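# Stack the on-edge row of blocks flat into one pile

## Task

Take every block from the row that is standing on edge, set each one lying flat, one on top of the next, so they form a single tidy stack by themselves on the bench, and release them all at the end.

## Robot and tools

Robot: two arms, left_arm and right_arm, each ending in a five-finger hand (a left hand on left_arm, a right hand on right_arm). Base positions in the scene frame: left_arm (-0.053, +0.336, +0.003) m, right_arm (+0.023, -0.302, -0.001) m, both turned almost not at all. A post stands fixed behind the arms; never strike it.

Frames. Scene frame: origin at table-top height midway between the arms, +z up, +x out over the table, left_arm on the +y side. Fixed cameras and the table use it. Each arm's reported hand pose (end_effector_position in metres, end_effector_quat_wxyz), Hand target and all pose offsets use that arm's own base frame and axes. Rotations turn about the Hand target's position.

Hand point: a spot about 0.05 m in front of the palm, 0.15 m out from the wrist face. Its +z runs along the straight fingers, +y out of the palm, +x across the palm away from the thumb on the right hand (toward the thumb on the left hand). Straight fingers extend 0.06-0.07 m past it and sit 0.06 m behind it along -y. A wrist bracket on the little-finger side can collide with things. With the thumb turned in front of the palm, the hand can wrap objects roughly 0.035-0.065 m thick; thumb tip against index pad can pinch light items up to about 0.08 m.

A row is 28 numbers, each in [-1, 1], always both arms: left dx, dy, dz, rx, ry, rz, then left little, ring, middle, index, thumb_bend, thumb_turn, force_limit, speed; then the same 14 for the right arm. The six pose numbers are an offset (not a pose) from that arm's Hand target as it stood when the action or move began; every row of one action counts from that same start, and repeating an offset moves the arm further. Scale: 1.0 = 0.6 m for dx, dy, dz and 180 degrees for rx, ry, rz, which form one rotation vector. Send six zeros to leave an arm's pose alone. Finger and thumb_bend targets: +1 straight/open, -1 curled/closed. thumb_turn: +1 beside the palm, -1 opposite the fingers. force_limit: -1 is about 0 N rising linearly to 10 N at +1 (15 N for the two thumb motors). speed: near zero at -1, full at +0.48 and above (full travel 0.49 s). For a soft grip close at speed -0.94 or lower. No hand number means 'unchanged': to keep a hand as is, resend the eight numbers of its last executed row (before any, send hand_measured plus hand_force_limit and hand_speed). A closed motor locks; to grip harder raise force_limit and send a more closed target; to loosen send a target more open than hand_measured.

Tools:
- execute_actions(actions, cameras): actions is a list of actions; each action is a list of up to 15 rows, one per 1/30 s step; a short action repeats its last row to step 15. Images come only for an empty list or when cameras names them ("all" or names).
- move(target, speed, blend, blocking, cameras): target is one 28-number row or a list of up to 15 rows, all offsets from the same starting Hand targets (not chained). speed is path top speed in m/s, 0.002 to 4.3, default 0.25 (turns up to twice that in rad/s); one value or one per target. blend in m rounds corners between targets; 0 stops at each. Whole move is capped at 10 s. blocking=false returns after about 0.5 s while it runs. Moves do not avoid obstacles or the other arm.
- wait(seconds 0-3600, cameras): sends nothing new; lets a running move continue.
- stop(cameras): brakes a running move.
- zoom_image(camera, region): camera is cam_high, cam_low, cam_left_wrist or cam_right_wrist; region [x0, y0, x1, y1] in pixels of the latest image, at most 504 by 504.
- show_instructions(): shows the reference pages.
- finished_scene(scene=1): ends the scene for good.

Cameras: cam_high, cam_low, cam_left_wrist, cam_right_wrist, each 896x504. Wrist camera poses follow the arm and are updated in results with images.

Results: each arm's hand pose, Hand target (the commanded pose after clipping, which the next offset starts from), joint positions, velocities and torques, motor temperatures, and per hand six-value lists hand_measured, hand_stopped_by (moving, target, force, stalled, fault) and hand_load_n (positive means pushed open; near 0 after a grip slips), plus hand_force_limit and hand_speed. A move adds a 'move:' line: done, off_target, moving, held or fault, and limits such as paced (pose clipped) or held (steps withheld).

Behaviour to expect: the arm follows loosely and often rests 1-3 cm (sometimes 5 cm) short, usually low, without any contact; resend the missing distance as an offset. Commanded orientation is clipped to 40 degrees from the current one each step. A blocked arm keeps pressing until commanded back. Heat rises when holding loads, reaching far or pushing; at 85 °C a MOTOR HOT warning appears, at 100 °C that arm drops and faults for 30-60 s.

Avoid: letting blocks drop even a few millimetres, releasing a moving block, fast impacts, hard pushes, overloading fingers, letting anything leave the table, hitting the post, and any contact between the two hands or arms (a moderate one can end the scene). Objects may occasionally be nudged by outside pushes.

Each tool is called after ">>>" as a command line: name --argument value for each argument, lists and objects as JSON in quotes; but a table of rows of numbers goes row by row, as --pt "numbers of a row", without its own name.

Reference images:

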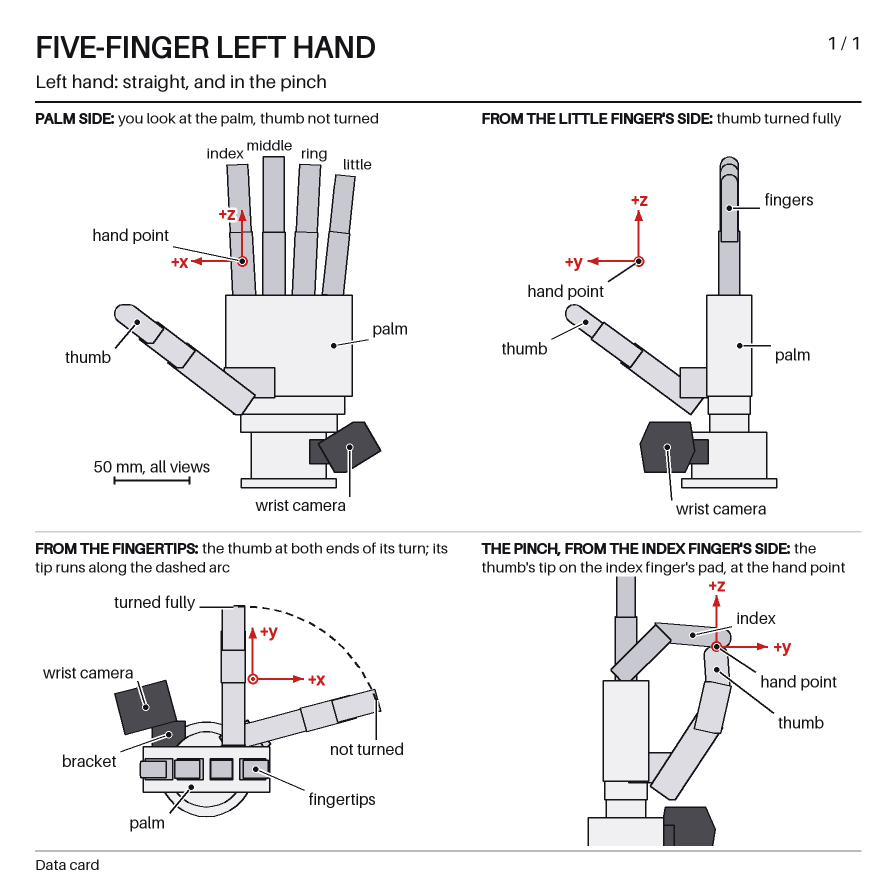

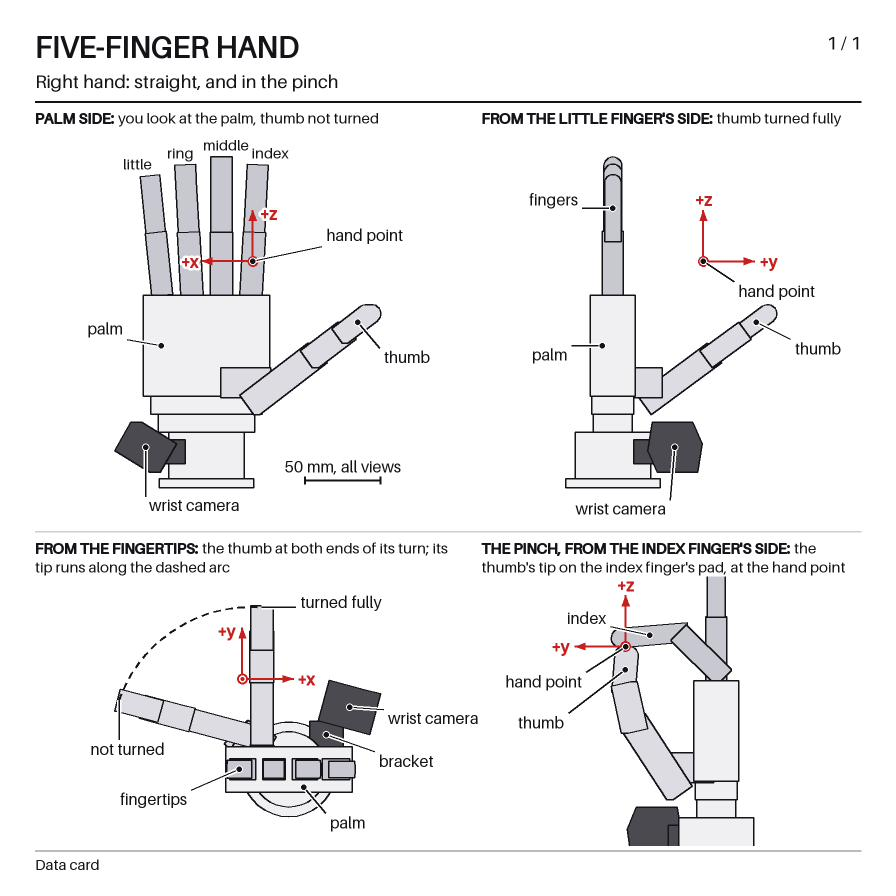

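## Session

>>> execute_actions --actions '[]' --cameras '["all"]'

Scene clock: 0.00 s.
left_arm: end_effector_position=(+0.6918, +0.0822, +0.1044) hand_measured=(+1.000, +1.000, +1.000, +1.000, +1.000, +1.000) hand_load_n=(+0.0, +0.0, +0.5, +0.0, +0.0, +0.0) hand_stopped_by=(target, target, target, target, target, target) hand_force_limit=0.00 hand_speed=-0.80 end_effector_quat_wxyz=(+0.529, -0.461, +0.707, +0.083) | right_arm: end_effector_position=(+0.3170, -0.1025, +0.1965) hand_measured=(+1.000, +1.000, +1.000, +1.000, +1.000, +1.000) hand_load_n=(+0.0, +0.0, +0.0, +0.0, +0.5, +0.0) hand_stopped_by=(target, target, target, target, target, target) hand_force_limit=0.00 hand_speed=-0.80 end_effector_quat_wxyz=(+0.410, +0.743, -0.095, +0.520)
Joint positions: left_arm=[-0.084 1.917 1.406 -0.092 -0.721 0.722] | right_arm=[0.348 1.037 0.311 0.436 1.126 -1.847]
Joint velocities: within noise
Joint torques (N m): no reading
Motor temperatures (°C): left_arm=[26 28 24 21 24 24] | right_arm=[27 21 23 26 23 25]
Heat: left arm: hottest shoulder 28 °C; right arm: hottest waist 27 °C.
Hand target: left_arm +0.7008, +0.0815, +0.1195; +0.540, -0.463, +0.699, +0.074 | right_arm +0.3211, -0.1010, +0.2016; +0.407, +0.741, -0.099, +0.525

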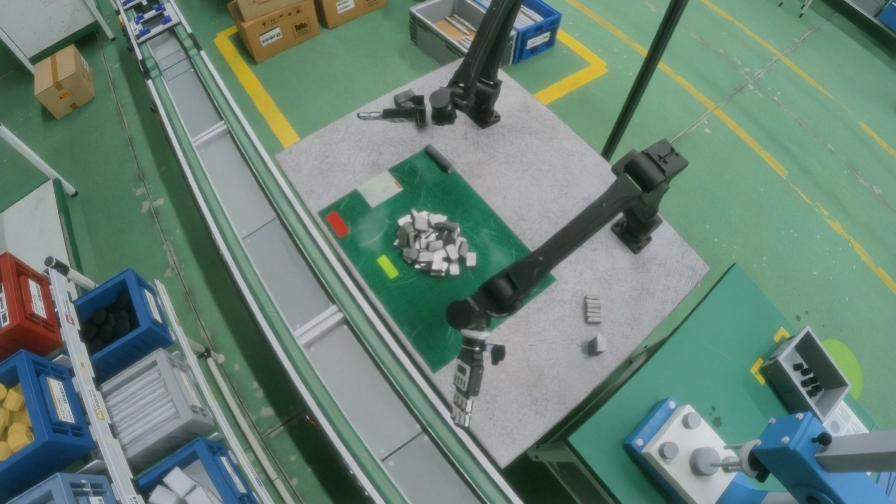

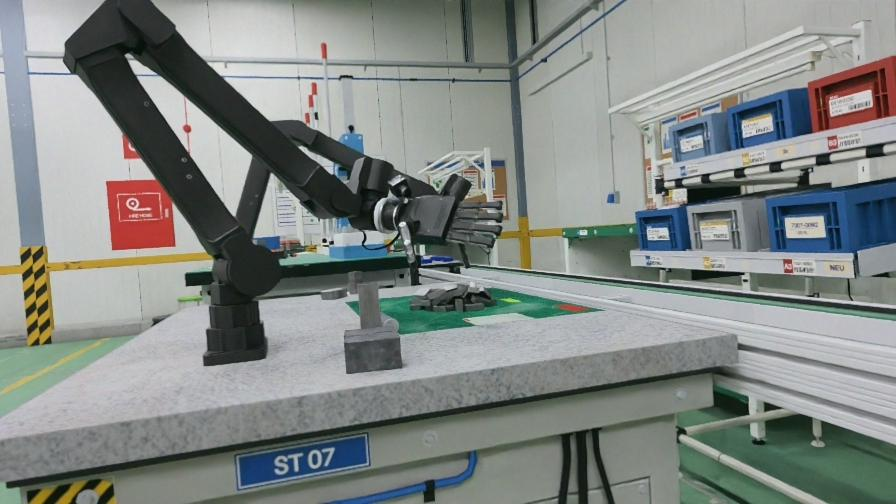

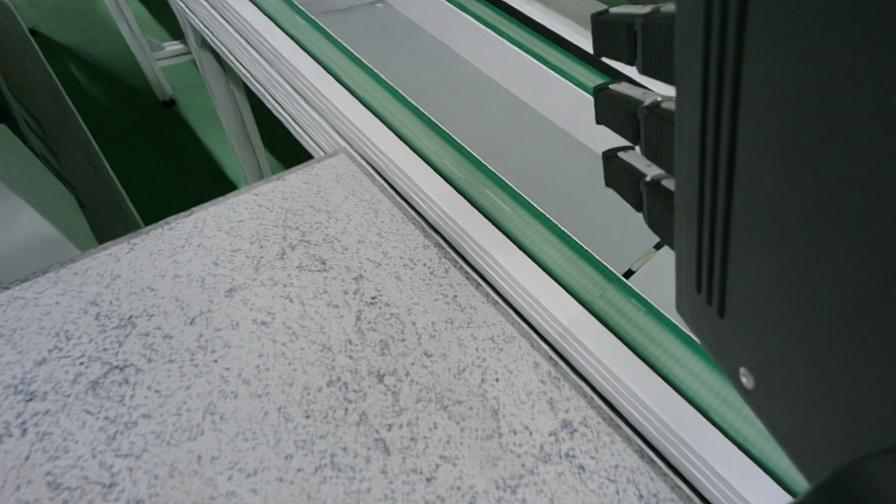

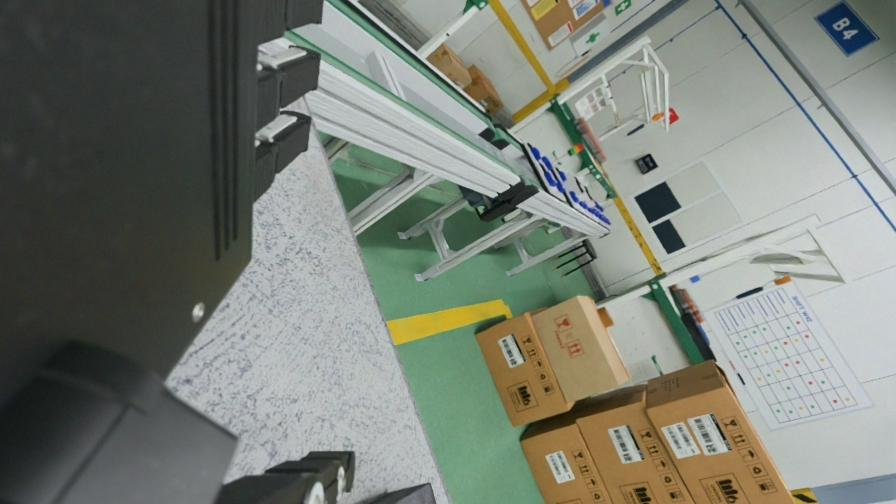

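>>> zoom_image --camera "cam_high" --region '[540, 260, 680, 380]'

>>> zoom_image --camera "cam_high" --region '[360, 130, 500, 300]'

>>> zoom_image --camera "cam_low" --region '[300, 250, 520, 390]'

Scaled by 3.600.

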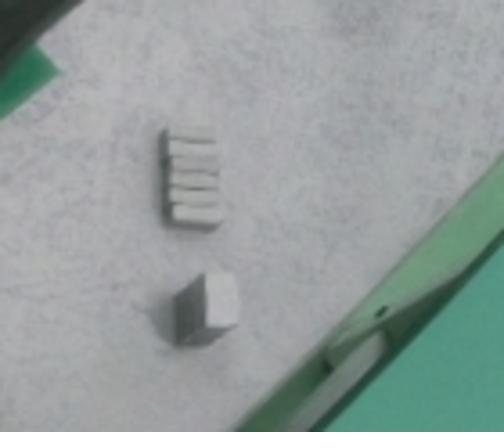

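Scaled by 2.965.

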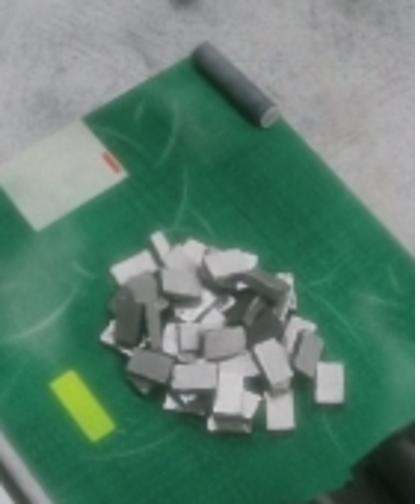

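Scaled by 2.291.

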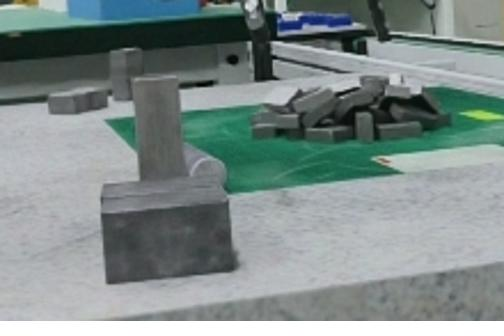

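>>> zoom_image --camera "cam_low" --region '[310, 260, 390, 310]'

>>> zoom_image --camera "cam_high" --region '[565, 285, 625, 365]'

>>> zoom_image --camera "cam_high" --region '[330, 50, 470, 170]'

Scaled by 6.300.

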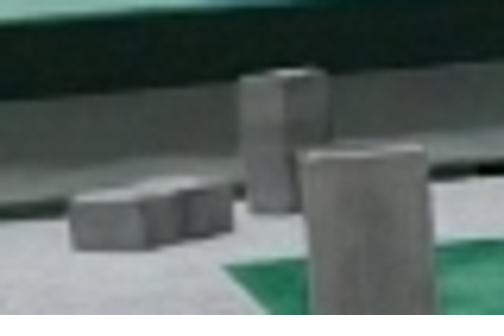

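Scaled by 6.300.

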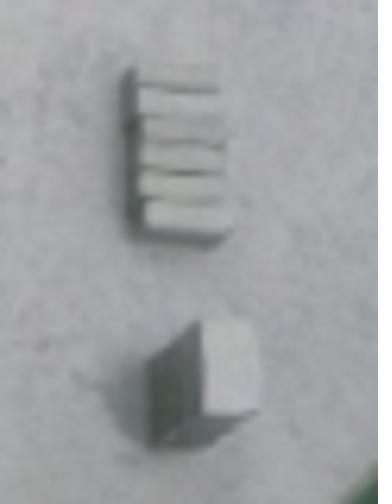

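Scaled by 3.600.

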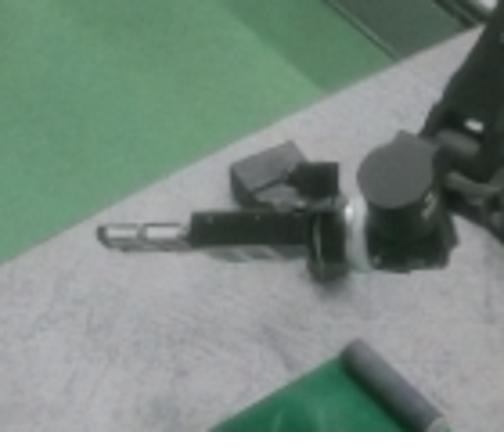

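>>> zoom_image --camera "cam_low" --region '[330, 275, 420, 385]'

>>> zoom_image --camera "cam_high" --region '[370, 80, 430, 130]'

Scaled by 4.582.

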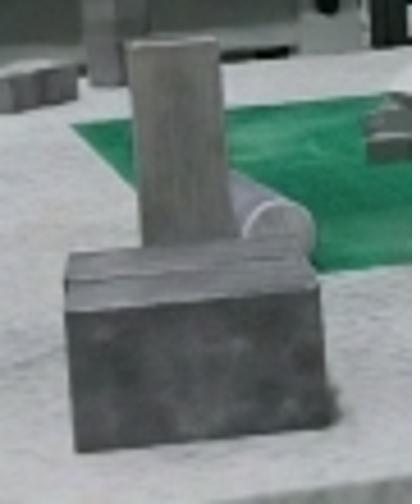

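Scaled by 8.400.

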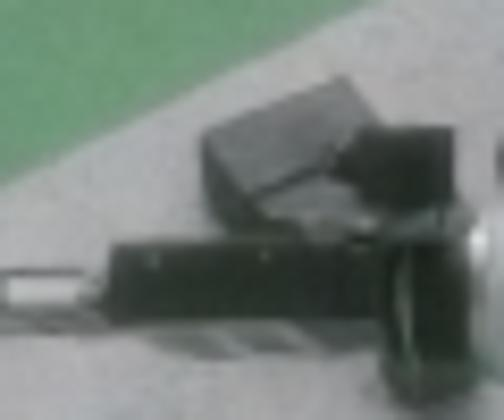

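>>> move --pt "0 0 0.1675 0 0 0 1 1 1 1 1 1 0 -0.8 0 0 0.25 0 0 0 1 1 1 1 1 1 0 -0.8" --pt "-0.4617 0.1758 0.1675 -0.204 0.306 -0.0748 1 1 1 1 1 1 0 -0.8 0 -0.4017 0.2 0.4056 0.2314 -0.1351 1 1 1 1 1 1 0 -0.8" --blend 0.05 --speed 0.25 --cameras '["all"]'

Scene clock: 67.63 s.
left_arm: end_effector_position=(+0.4118, +0.1802, +0.2060) hand_measured=(+1.000, +1.000, +1.000, +1.000, +1.000, +1.000) hand_load_n=(+0.0, +0.0, +0.0, +0.0, +0.0, +0.0) hand_stopped_by=(target, target, target, target, target, target) hand_force_limit=0.00 hand_speed=-0.80 end_effector_quat_wxyz=(-0.015, -0.441, +0.897, +0.005) | right_arm: end_effector_position=(+0.3148, -0.3343, +0.3126) hand_measured=(+1.000, +1.000, +1.000, +1.000, +1.000, +1.000) hand_load_n=(+0.0, +0.0, +0.0, +0.0, +0.0, +0.0) hand_stopped_by=(target, target, target, target, target, target) hand_force_limit=0.00 hand_speed=-0.80 end_effector_quat_wxyz=(+0.023, +0.923, -0.382, +0.042)
Joint positions: left_arm=[0.336 1.689 1.62 -1.532 -0.005 0.993] | right_arm=[-0.682 1.576 1.769 -1.669 0.019 -1.469]
Joint torques (N m): left_arm=[0.62 -12.22 11.56 -0.55 -0.02 0.19] | right_arm=[0.09 -14.74 10.5 0.1 -0.06 -0.07]
Motor temperatures (°C): left_arm=[26 33 29 21 25 24] | right_arm=[27 21 31 26 23 25]
Heat: left arm: hottest shoulder 33 °C; right arm: hottest elbow 31 °C.
Hand target: left_arm +0.4237, +0.1871, +0.2198; +0.001, -0.437, +0.899, +0.001 | right_arm +0.3212, -0.3419, +0.3216; +0.000, +0.924, -0.383, +0.000
Off the commanded pose: left_arm 0.020 m, 2 deg | right_arm 0.013 m, 6 deg.
joint sent to its limit (right arm) — joint 4 (wrist pitch), lower limit. The joint targets are off in orientation, not in position.
move: off_target (left_arm, right_arm)
cam_left_wrist: T_world_to_cam=[[0.59268, -0.80299, -0.06279, -0.08117], [-0.66849, -0.53389, 0.51777, 0.26783], [-0.44929, -0.26489, -0.85321, 0.52503]] pos_world=[0.46303, 0.21689, 0.30419]
cam_right_wrist: T_world_to_cam=[[-0.4836, -0.87293, 0.06424, -0.16173], [-0.75547, 0.45334, 0.47302, 0.23536], [-0.44204, 0.18022, -0.87871, 0.5852]] pos_world=[0.35828, -0.35334, 0.41328]

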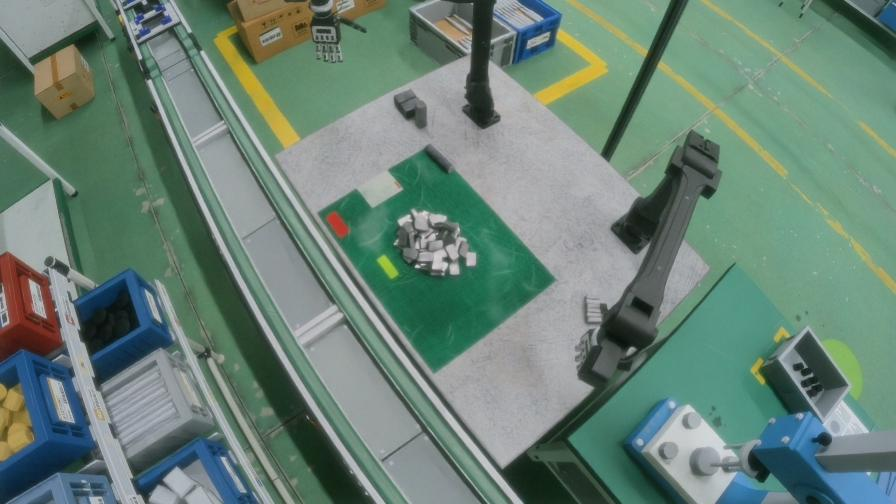

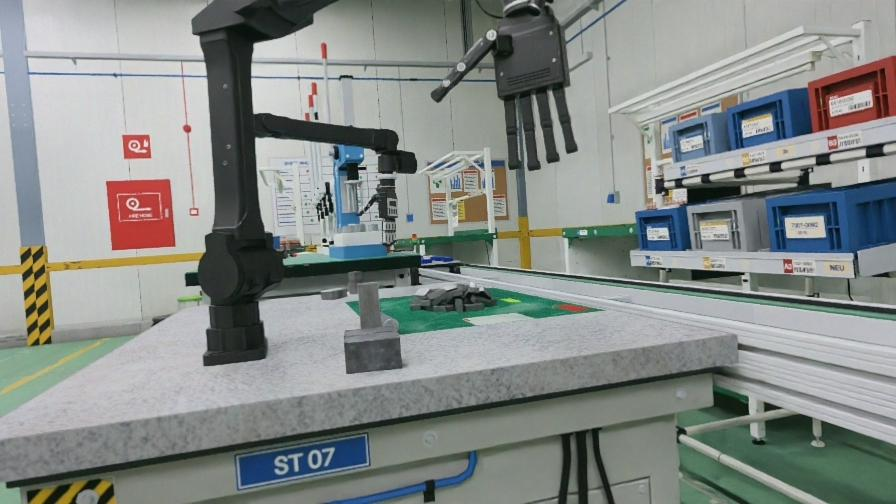

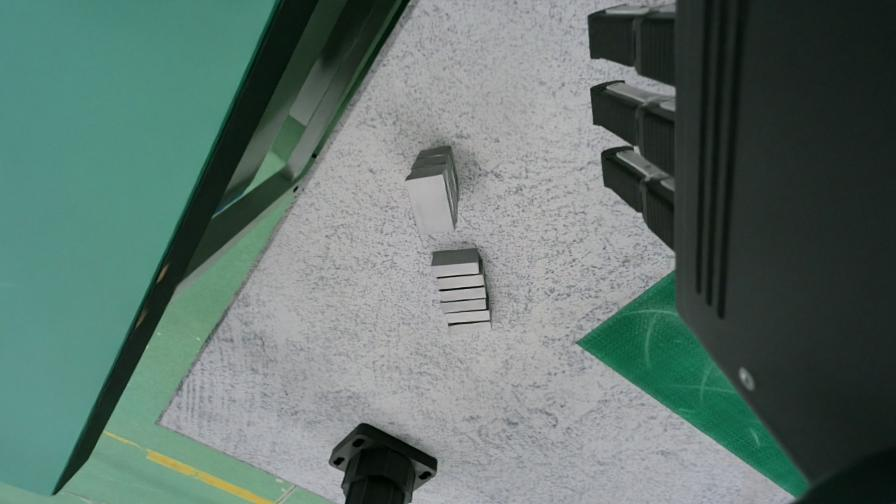

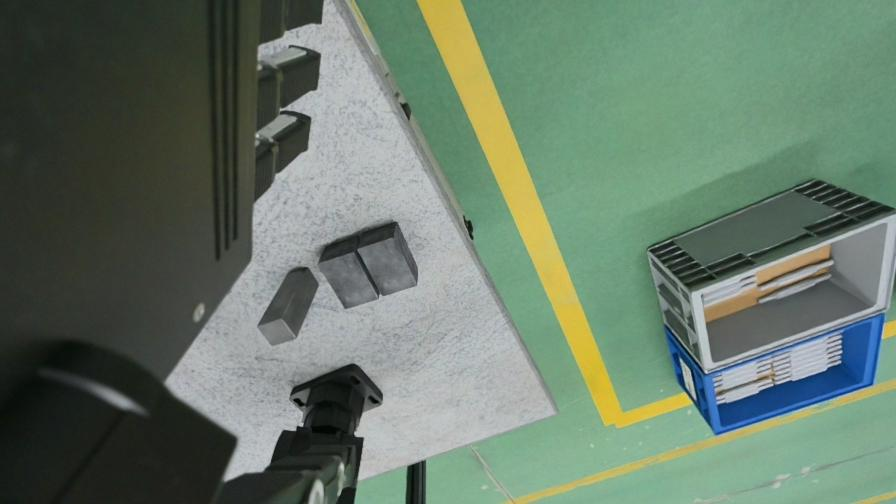

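>>> zoom_image --camera "cam_left_wrist" --region '[380, 130, 540, 350]'

>>> zoom_image --camera "cam_right_wrist" --region '[230, 200, 450, 370]'

>>> zoom_image --camera "cam_high" --region '[370, 75, 450, 145]'

Scaled by 2.291.

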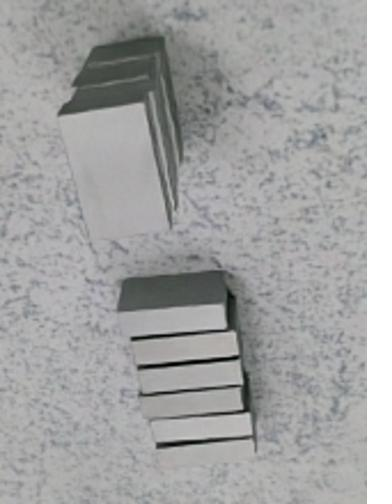

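Scaled by 2.291.

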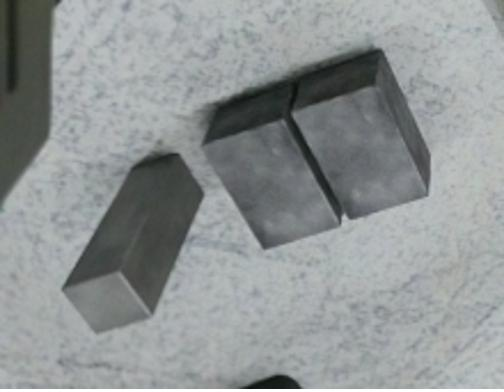

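Scaled by 6.300.

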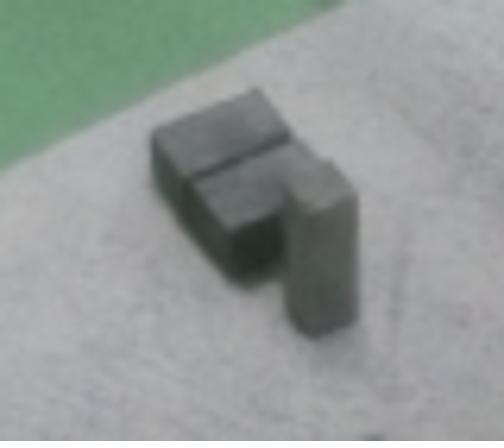

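>>> move --target '[-0.189, -0.115, -0.07, -0.2189, -0.2388, -0.0425, 1,1,1,1,1,1,0,-0.8, 0,0,0,0,0,0,1,1,1,1,1,1,0,-0.8]' --speed 0.15 --cameras '["cam_high","cam_low","cam_left_wrist"]'

Scene clock: 168.40 s.
left_arm: end_effector_position=(+0.3225, +0.0934, +0.1899) hand_measured=(+1.000, +1.000, +1.000, +1.000, +1.000, +1.000) hand_load_n=(+0.0, +0.0, +0.0, +0.0, +0.0, -0.5) hand_stopped_by=(target, target, target, target, target, target) hand_force_limit=0.00 hand_speed=-0.80 end_effector_quat_wxyz=(+0.179, -0.285, +0.827, -0.451) | right_arm: end_effector_position=(+0.3148, -0.3343, +0.3126) hand_measured=(+1.000, +1.000, +1.000, +1.000, +1.000, +1.000) hand_load_n=(+0.0, +0.0, +0.0, +0.0, +0.0, +0.0) hand_stopped_by=(target, target, target, target, target, target) hand_force_limit=0.00 hand_speed=-0.80 end_effector_quat_wxyz=(+0.023, +0.923, -0.382, +0.042)
Joint positions: left_arm=[0.69 1.233 0.992 -1.298 1.012 1.58] | right_arm=[-0.682 1.576 1.769 -1.669 0.019 -1.469]
Joint torques (N m): left_arm=[6.18 -3.6 6.63 -0.47 0.68 0.18] | right_arm=[0.15 -14.8 10.52 0.09 -0.06 -0.07]
Motor temperatures (°C): left_arm=[26 30 35 21 24 24] | right_arm=[26 24 40 26 23 25]
Heat: left arm: hottest elbow 35 °C; right arm: hottest elbow 40 °C.
Hand target: left_arm +0.3103, +0.1181, +0.1778; +0.180, -0.324, +0.812, -0.452 | right_arm +0.3212, -0.3419, +0.3216; +0.000, +0.924, -0.383, +0.000
Off the commanded pose: left_arm 0.030 m, 5 deg | right_arm 0.013 m, 6 deg.
joint sent to its limit (right arm) — joint 4 (wrist pitch), lower limit. The joint targets are off in orientation, not in position.
move: off_target (left_arm)
cam_left_wrist: T_world_to_cam=[[0.11264, -0.61849, 0.77768, -0.12095], [-0.99147, -0.12167, 0.04684, 0.32522], [0.06565, -0.77631, -0.62692, 0.28694]] pos_world=[0.31722, 0.18752, 0.25871]

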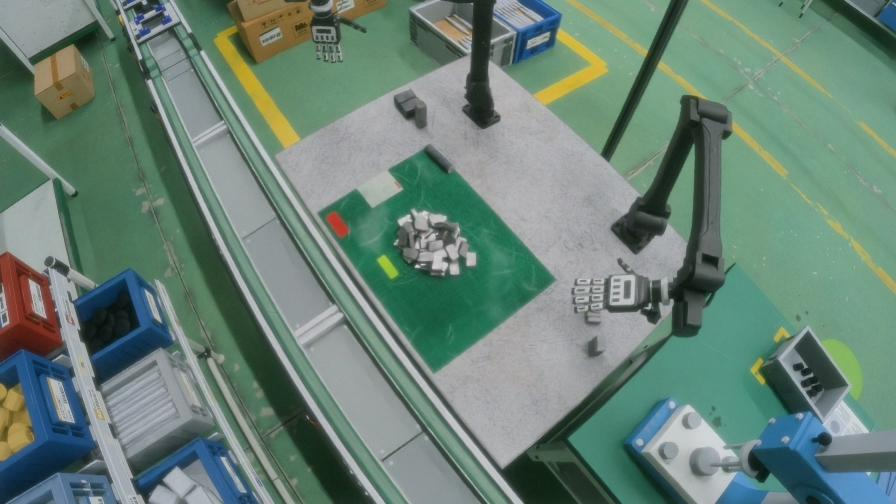

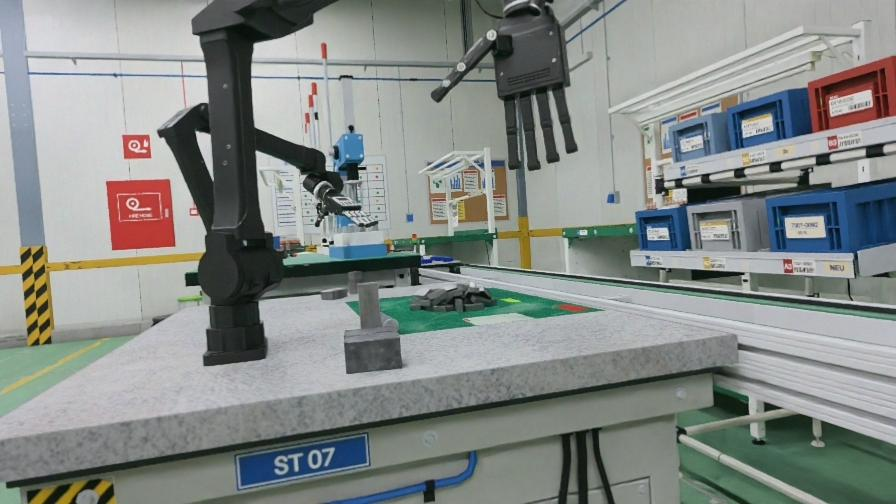

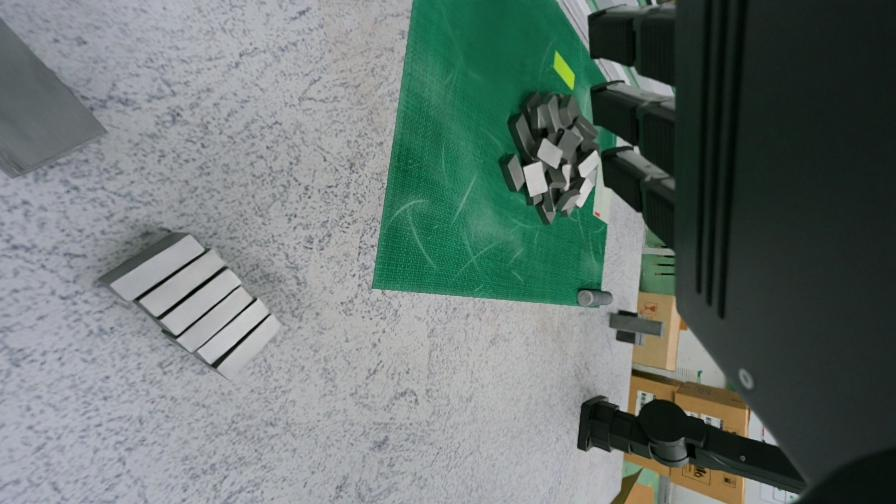

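>>> move --target '[0,0,0,0,0,0, 1,1,1,0.35,0.7,-0.73,0,-0.3, 0,0,0,0,0,0,1,1,1,1,1,1,0,-0.8]' --cameras '["cam_left_wrist"]'

Scene clock: 177.00 s.
left_arm: end_effector_position=(+0.3226, +0.0935, +0.1899) hand_measured=(+1.000, +1.000, +1.000, +0.350, +0.700, -0.730) hand_load_n=(+0.0, +0.0, +0.0, +0.0, +0.0, -0.5) hand_stopped_by=(target, target, target, target, target, target) hand_force_limit=0.00 hand_speed=-0.30 end_effector_quat_wxyz=(+0.179, -0.283, +0.827, -0.451) | right_arm: end_effector_position=(+0.3148, -0.3343, +0.3126) hand_measured=(+1.000, +1.000, +1.000, +1.000, +1.000, +1.000) hand_load_n=(+0.0, +0.0, +0.0, +0.0, +0.0, +0.0) hand_stopped_by=(target, target, target, target, target, target) hand_force_limit=0.00 hand_speed=-0.80 end_effector_quat_wxyz=(+0.023, +0.923, -0.382, +0.042)
Joint positions: left_arm=[0.69 1.233 0.992 -1.298 1.013 1.583] | right_arm=[-0.682 1.576 1.769 -1.669 0.019 -1.469]
Joint torques (N m): left_arm=[6.18 -3.66 6.63 -0.46 0.66 0.19] | right_arm=[0.21 -14.74 10.5 0.1 -0.06 -0.07]
Heat: left arm: hottest elbow 34 °C; right arm: hottest elbow 41 °C.
Hand target: left_arm +0.3103, +0.1181, +0.1778; +0.180, -0.324, +0.812, -0.452 | right_arm +0.3212, -0.3419, +0.3216; +0.000, +0.924, -0.383, +0.000
Off the commanded pose: left_arm 0.030 m, 5 deg | right_arm 0.013 m, 6 deg.
joint sent to its limit (right arm) — joint 4 (wrist pitch), lower limit. The joint targets are off in orientation, not in position.
move: done
cam_left_wrist: T_world_to_cam=[[0.11027, -0.61958, 0.77715, -0.11995], [-0.99172, -0.12032, 0.04478, 0.32567], [0.06576, -0.77566, -0.62772, 0.28705]] pos_world=[0.31732, 0.18752, 0.25882]

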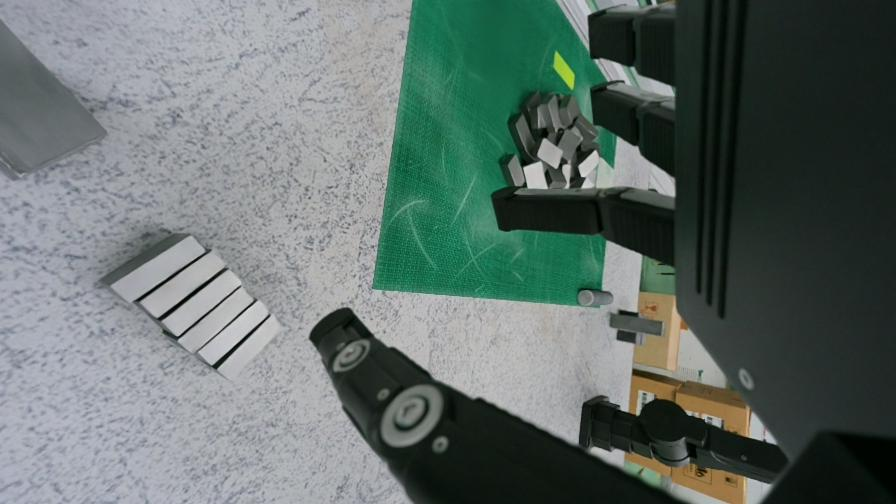

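>>> zoom_image --camera "cam_left_wrist" --region '[90, 220, 290, 390]'

Scaled by 2.520.

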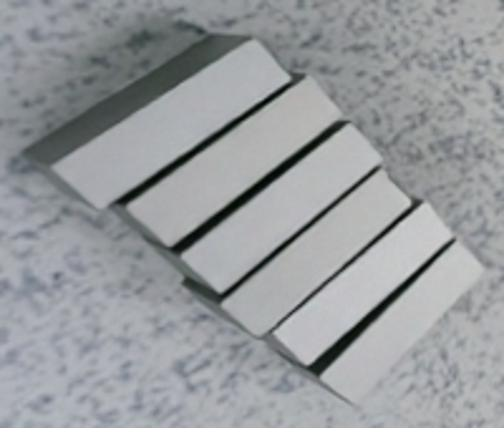

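>>> move --target '[-0.0022,0.0032,-0.0963,0.0575,-0.0604,0, 1,1,1,0.35,0.65,-0.73,0,-0.3, 0,0,0,0,0,0,1,1,1,1,1,1,0,-0.8]' --cameras '["cam_left_wrist","cam_high"]' --speed 0.1

Scene clock: 214.63 s.
left_arm: end_effector_position=(+0.3075, +0.1153, +0.1175) hand_measured=(+1.000, +1.000, +1.000, +0.350, +0.650, -0.730) hand_load_n=(+0.0, +0.0, +0.0, +0.0, +0.0, +0.0) hand_stopped_by=(target, target, target, target, target, target) hand_force_limit=0.00 hand_speed=-0.30 end_effector_quat_wxyz=(+0.269, -0.270, +0.827, -0.412) | right_arm: end_effector_position=(+0.3148, -0.3343, +0.3126) hand_measured=(+1.000, +1.000, +1.000, +1.000, +1.000, +1.000) hand_load_n=(+0.0, +0.0, +0.0, +0.0, -0.5, +0.0) hand_stopped_by=(target, target, target, target, target, target) hand_force_limit=0.00 hand_speed=-0.80 end_effector_quat_wxyz=(+0.023, +0.923, -0.382, +0.042)
Joint positions: left_arm=[0.778 1.171 0.742 -0.95 1.018 1.609] | right_arm=[-0.682 1.576 1.769 -1.669 0.019 -1.469]
Joint torques (N m): left_arm=[0.85 -5.42 7.17 0.95 0.66 0.21] | right_arm=[0.09 -14.68 10.5 0.09 -0.06 -0.07]
Heat: left arm: hottest elbow 31 °C; right arm: hottest elbow 42 °C.
Hand target: left_arm +0.3090, +0.1200, +0.1201; +0.284, -0.262, +0.828, -0.406 | right_arm +0.3212, -0.3419, +0.3216; +0.000, +0.924, -0.383, +0.000
Off the commanded pose: left_arm 0.006 m, 2 deg | right_arm 0.013 m, 6 deg.
joint sent to its limit (right arm) — joint 4 (wrist pitch), lower limit. The joint targets are off in orientation, not in position.
move: done
cam_left_wrist: T_world_to_cam=[[0.05553, -0.70295, 0.70906, -0.01404], [-0.97574, -0.18882, -0.11077, 0.33774], [0.21175, -0.68571, -0.69639, 0.21239]] pos_world=[0.28535, 0.19953, 0.19527]
Images, in order (width x height): cam_high 896x504, cam_left_wrist 896x504.

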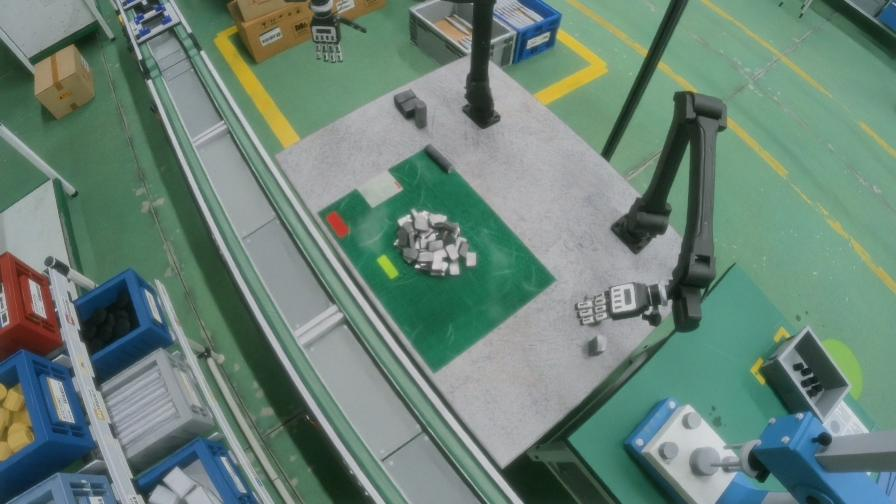

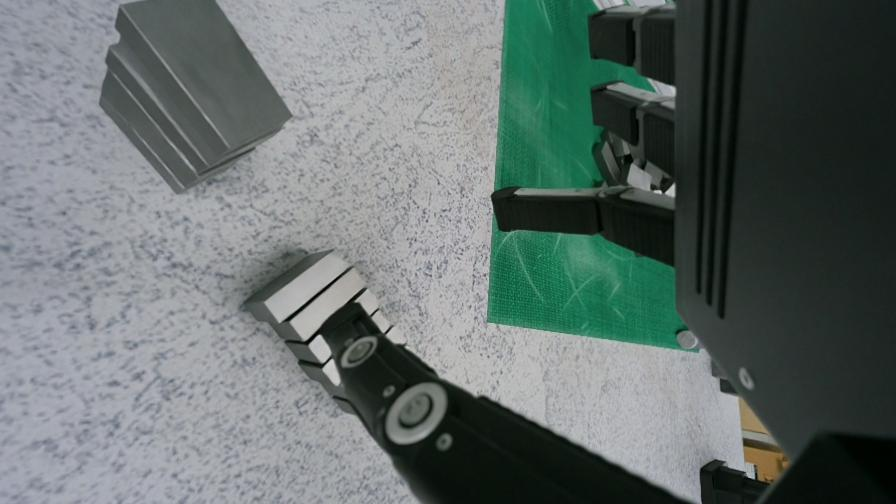

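>>> zoom_image --camera "cam_left_wrist" --region '[230, 230, 430, 420]'

Scaled by 2.520.

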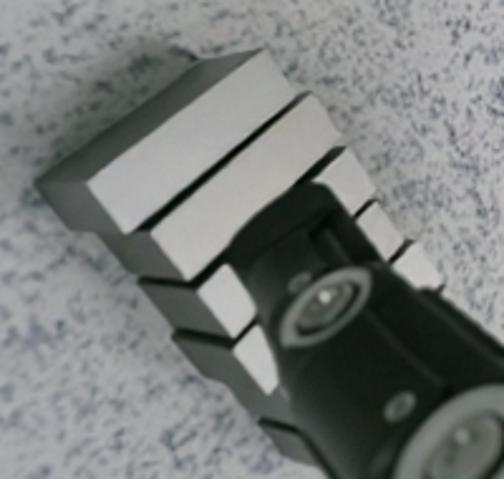

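>>> move --target '[0.0028,0.0055,-0.12,0,0,0, 1,1,1,0.35,0.65,-0.73,0,-0.3, 0,0,0,0,0,0,1,1,1,1,1,1,0,-0.8]' --cameras '["cam_left_wrist","cam_high"]' --speed 0.05

>>> zoom_image --camera "cam_left_wrist" --region '[300, 170, 552, 350]'

Scene clock: 240.70 s.
left_arm: end_effector_position=(+0.3098, +0.1183, +0.0512) hand_measured=(+1.000, +1.000, +1.000, +0.350, +0.650, -0.730) hand_load_n=(+0.0, +0.0, +0.0, +0.0, +0.0, +0.0) hand_stopped_by=(target, target, target, target, target, target) hand_force_limit=0.00 hand_speed=-0.30 end_effector_quat_wxyz=(+0.276, -0.265, +0.829, -0.409) | right_arm: end_effector_position=(+0.3148, -0.3343, +0.3126) hand_measured=(+1.000, +1.000, +1.000, +1.000, +1.000, +1.000) hand_load_n=(+0.0, +0.0, +0.0, +0.0, +0.0, +0.0) hand_stopped_by=(target, target, target, target, target, target) hand_force_limit=0.00 hand_speed=-0.80 end_effector_quat_wxyz=(+0.023, +0.923, -0.382, +0.042)
Joint positions: left_arm=[0.779 1.289 0.633 -0.71 1.019 1.616] | right_arm=[-0.682 1.576 1.769 -1.669 0.019 -1.469]
Joint torques (N m): left_arm=[1.03 -4.48 6.35 1.07 0.66 0.21] | right_arm=[0.15 -14.68 10.5 0.09 -0.06 -0.07]
Heat: left arm: hottest elbow 31 °C; right arm: hottest elbow 42 °C.
Hand target: left_arm +0.3106, +0.1233, +0.0480; +0.284, -0.262, +0.828, -0.406 | right_arm +0.3212, -0.3419, +0.3216; +0.000, +0.924, -0.383, +0.000
Off the commanded pose: left_arm 0.006 m, 1 deg | right_arm 0.013 m, 6 deg.
joint sent to its limit (right arm) — joint 4 (wrist pitch), lower limit. The joint targets are off in orientation, not in position.
move: done
cam_left_wrist: T_world_to_cam=[[0.04432, -0.71256, 0.70021, 0.04004], [-0.97457, -0.18494, -0.12651, 0.33327], [0.21964, -0.6768, -0.70264, 0.16447]] pos_world=[0.2869, 0.20148, 0.12968]
Images, in order (width x height): cam_high 896x504, cam_left_wrist 896x504.

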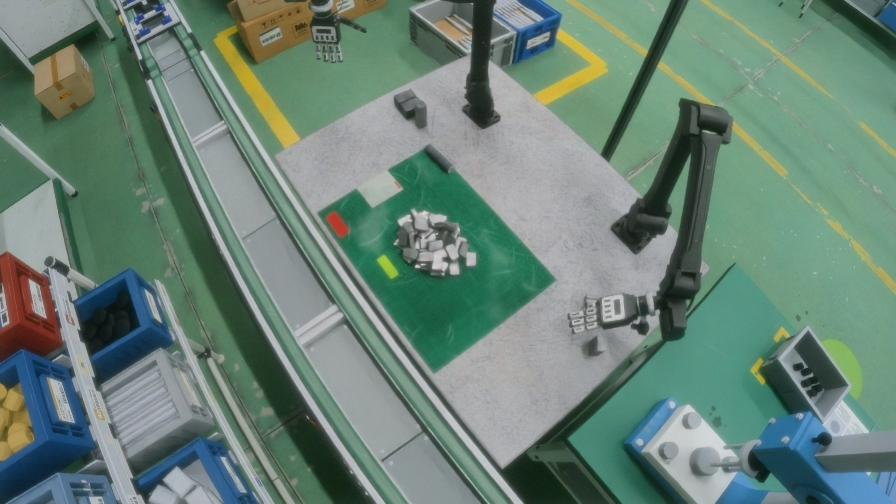

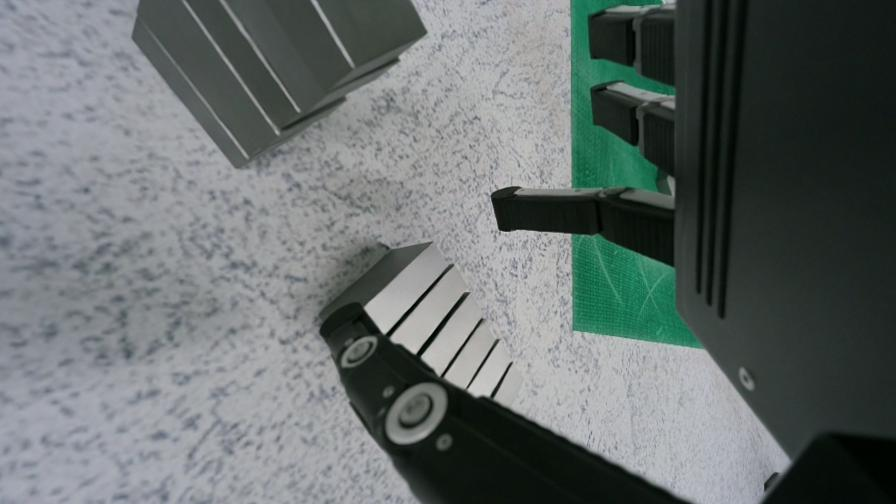

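Scaled by 2.000.

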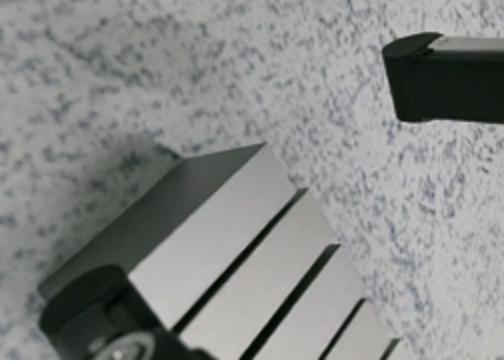

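>>> move --target '[-0.0082,-0.0035,-0.025,0,0,0, 1,1,1,0.35,0.65,-0.73,0,-0.3, 0,0,0,0,0,0,1,1,1,1,1,1,0,-0.8]' --cameras '["cam_left_wrist","cam_high","cam_low"]' --speed 0.03

>>> zoom_image --camera "cam_left_wrist" --region '[300, 170, 552, 350]'

>>> zoom_image --camera "cam_low" --region '[300, 240, 400, 310]'

>>> zoom_image --camera "cam_high" --region '[550, 270, 650, 370]'

Scene clock: 295.60 s.
left_arm: end_effector_position=(+0.3059, +0.1170, +0.0361) hand_measured=(+1.000, +1.000, +1.000, +0.350, +0.650, -0.730) hand_load_n=(+0.0, -0.5, +0.0, +0.0, +0.0, +0.5) hand_stopped_by=(target, target, target, target, target, target) hand_force_limit=0.00 hand_speed=-0.30 end_effector_quat_wxyz=(+0.277, -0.265, +0.829, -0.408) | right_arm: end_effector_position=(+0.3148, -0.3343, +0.3126) hand_measured=(+1.000, +1.000, +1.000, +1.000, +1.000, +1.000) hand_load_n=(+0.0, +0.0, +0.0, +0.0, +0.0, +0.0) hand_stopped_by=(target, target, target, target, target, target) hand_force_limit=0.00 hand_speed=-0.80 end_effector_quat_wxyz=(+0.023, +0.923, -0.382, +0.042)
Joint positions: left_arm=[0.786 1.314 0.605 -0.666 1.02 1.628] | right_arm=[-0.682 1.576 1.769 -1.669 0.019 -1.469]
Joint torques (N m): left_arm=[1.08 -4.72 5.96 0.94 0.66 0.24] | right_arm=[0.09 -14.8 10.52 0.09 -0.06 -0.07]
Motor temperatures (°C): left_arm=[25 29 30 21 25 24] | right_arm=[26 24 43 26 22 25]
Heat: left arm: hottest elbow 30 °C; right arm: hottest elbow 43 °C.
Hand target: left_arm +0.3058, +0.1211, +0.0331; +0.284, -0.262, +0.828, -0.406 | right_arm +0.3212, -0.3419, +0.3216; +0.000, +0.924, -0.383, +0.000
Off the commanded pose: left_arm 0.005 m, 1 deg | right_arm 0.013 m, 6 deg.
joint sent to its limit (right arm) — joint 4 (wrist pitch), lower limit. The joint targets are off in orientation, not in position.
move: done
cam_left_wrist: T_world_to_cam=[[0.04346, -0.71301, 0.6998, 0.05018], [-0.97445, -0.18474, -0.12771, 0.32729], [0.22034, -0.67638, -0.70283, 0.15366]] pos_world=[0.28289, 0.20018, 0.11468]
Images, in order (width x height): cam_high 896x504, cam_low 896x504, cam_left_wrist 896x504.

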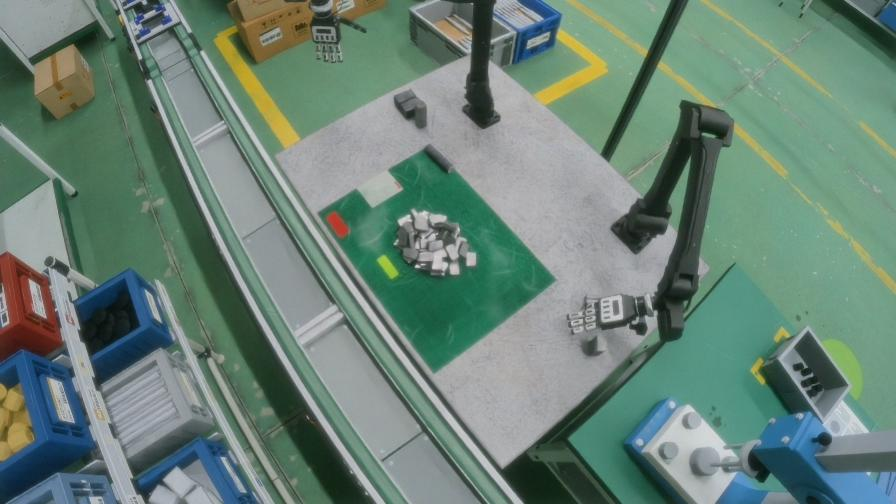

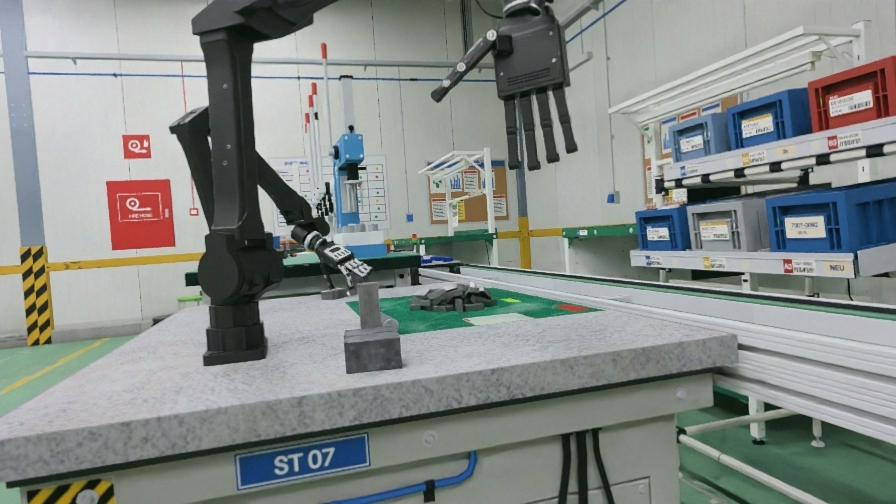

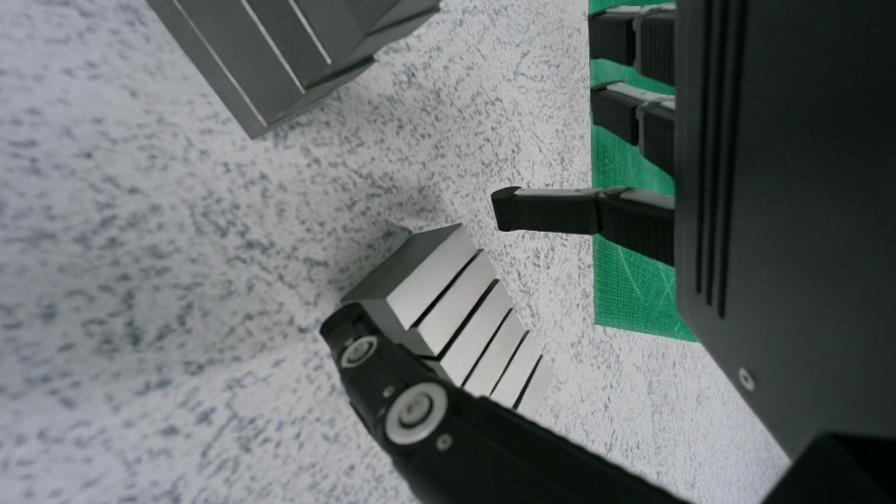

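Scaled by 2.000.

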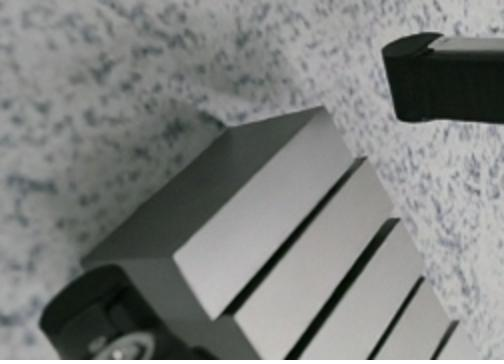

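Scaled by 5.040.

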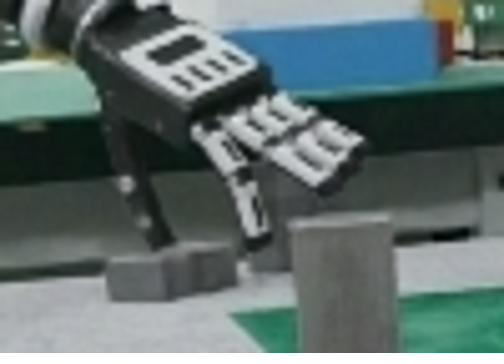

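Scaled by 5.040.

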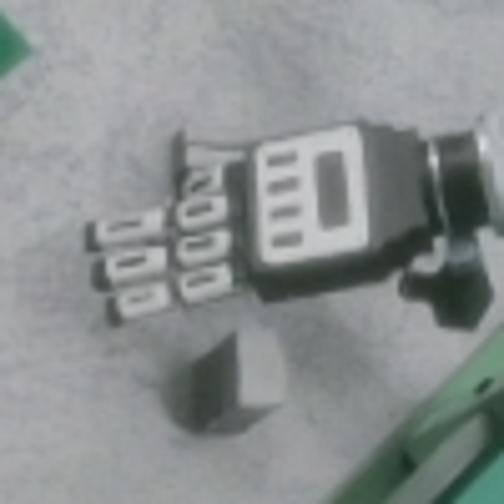

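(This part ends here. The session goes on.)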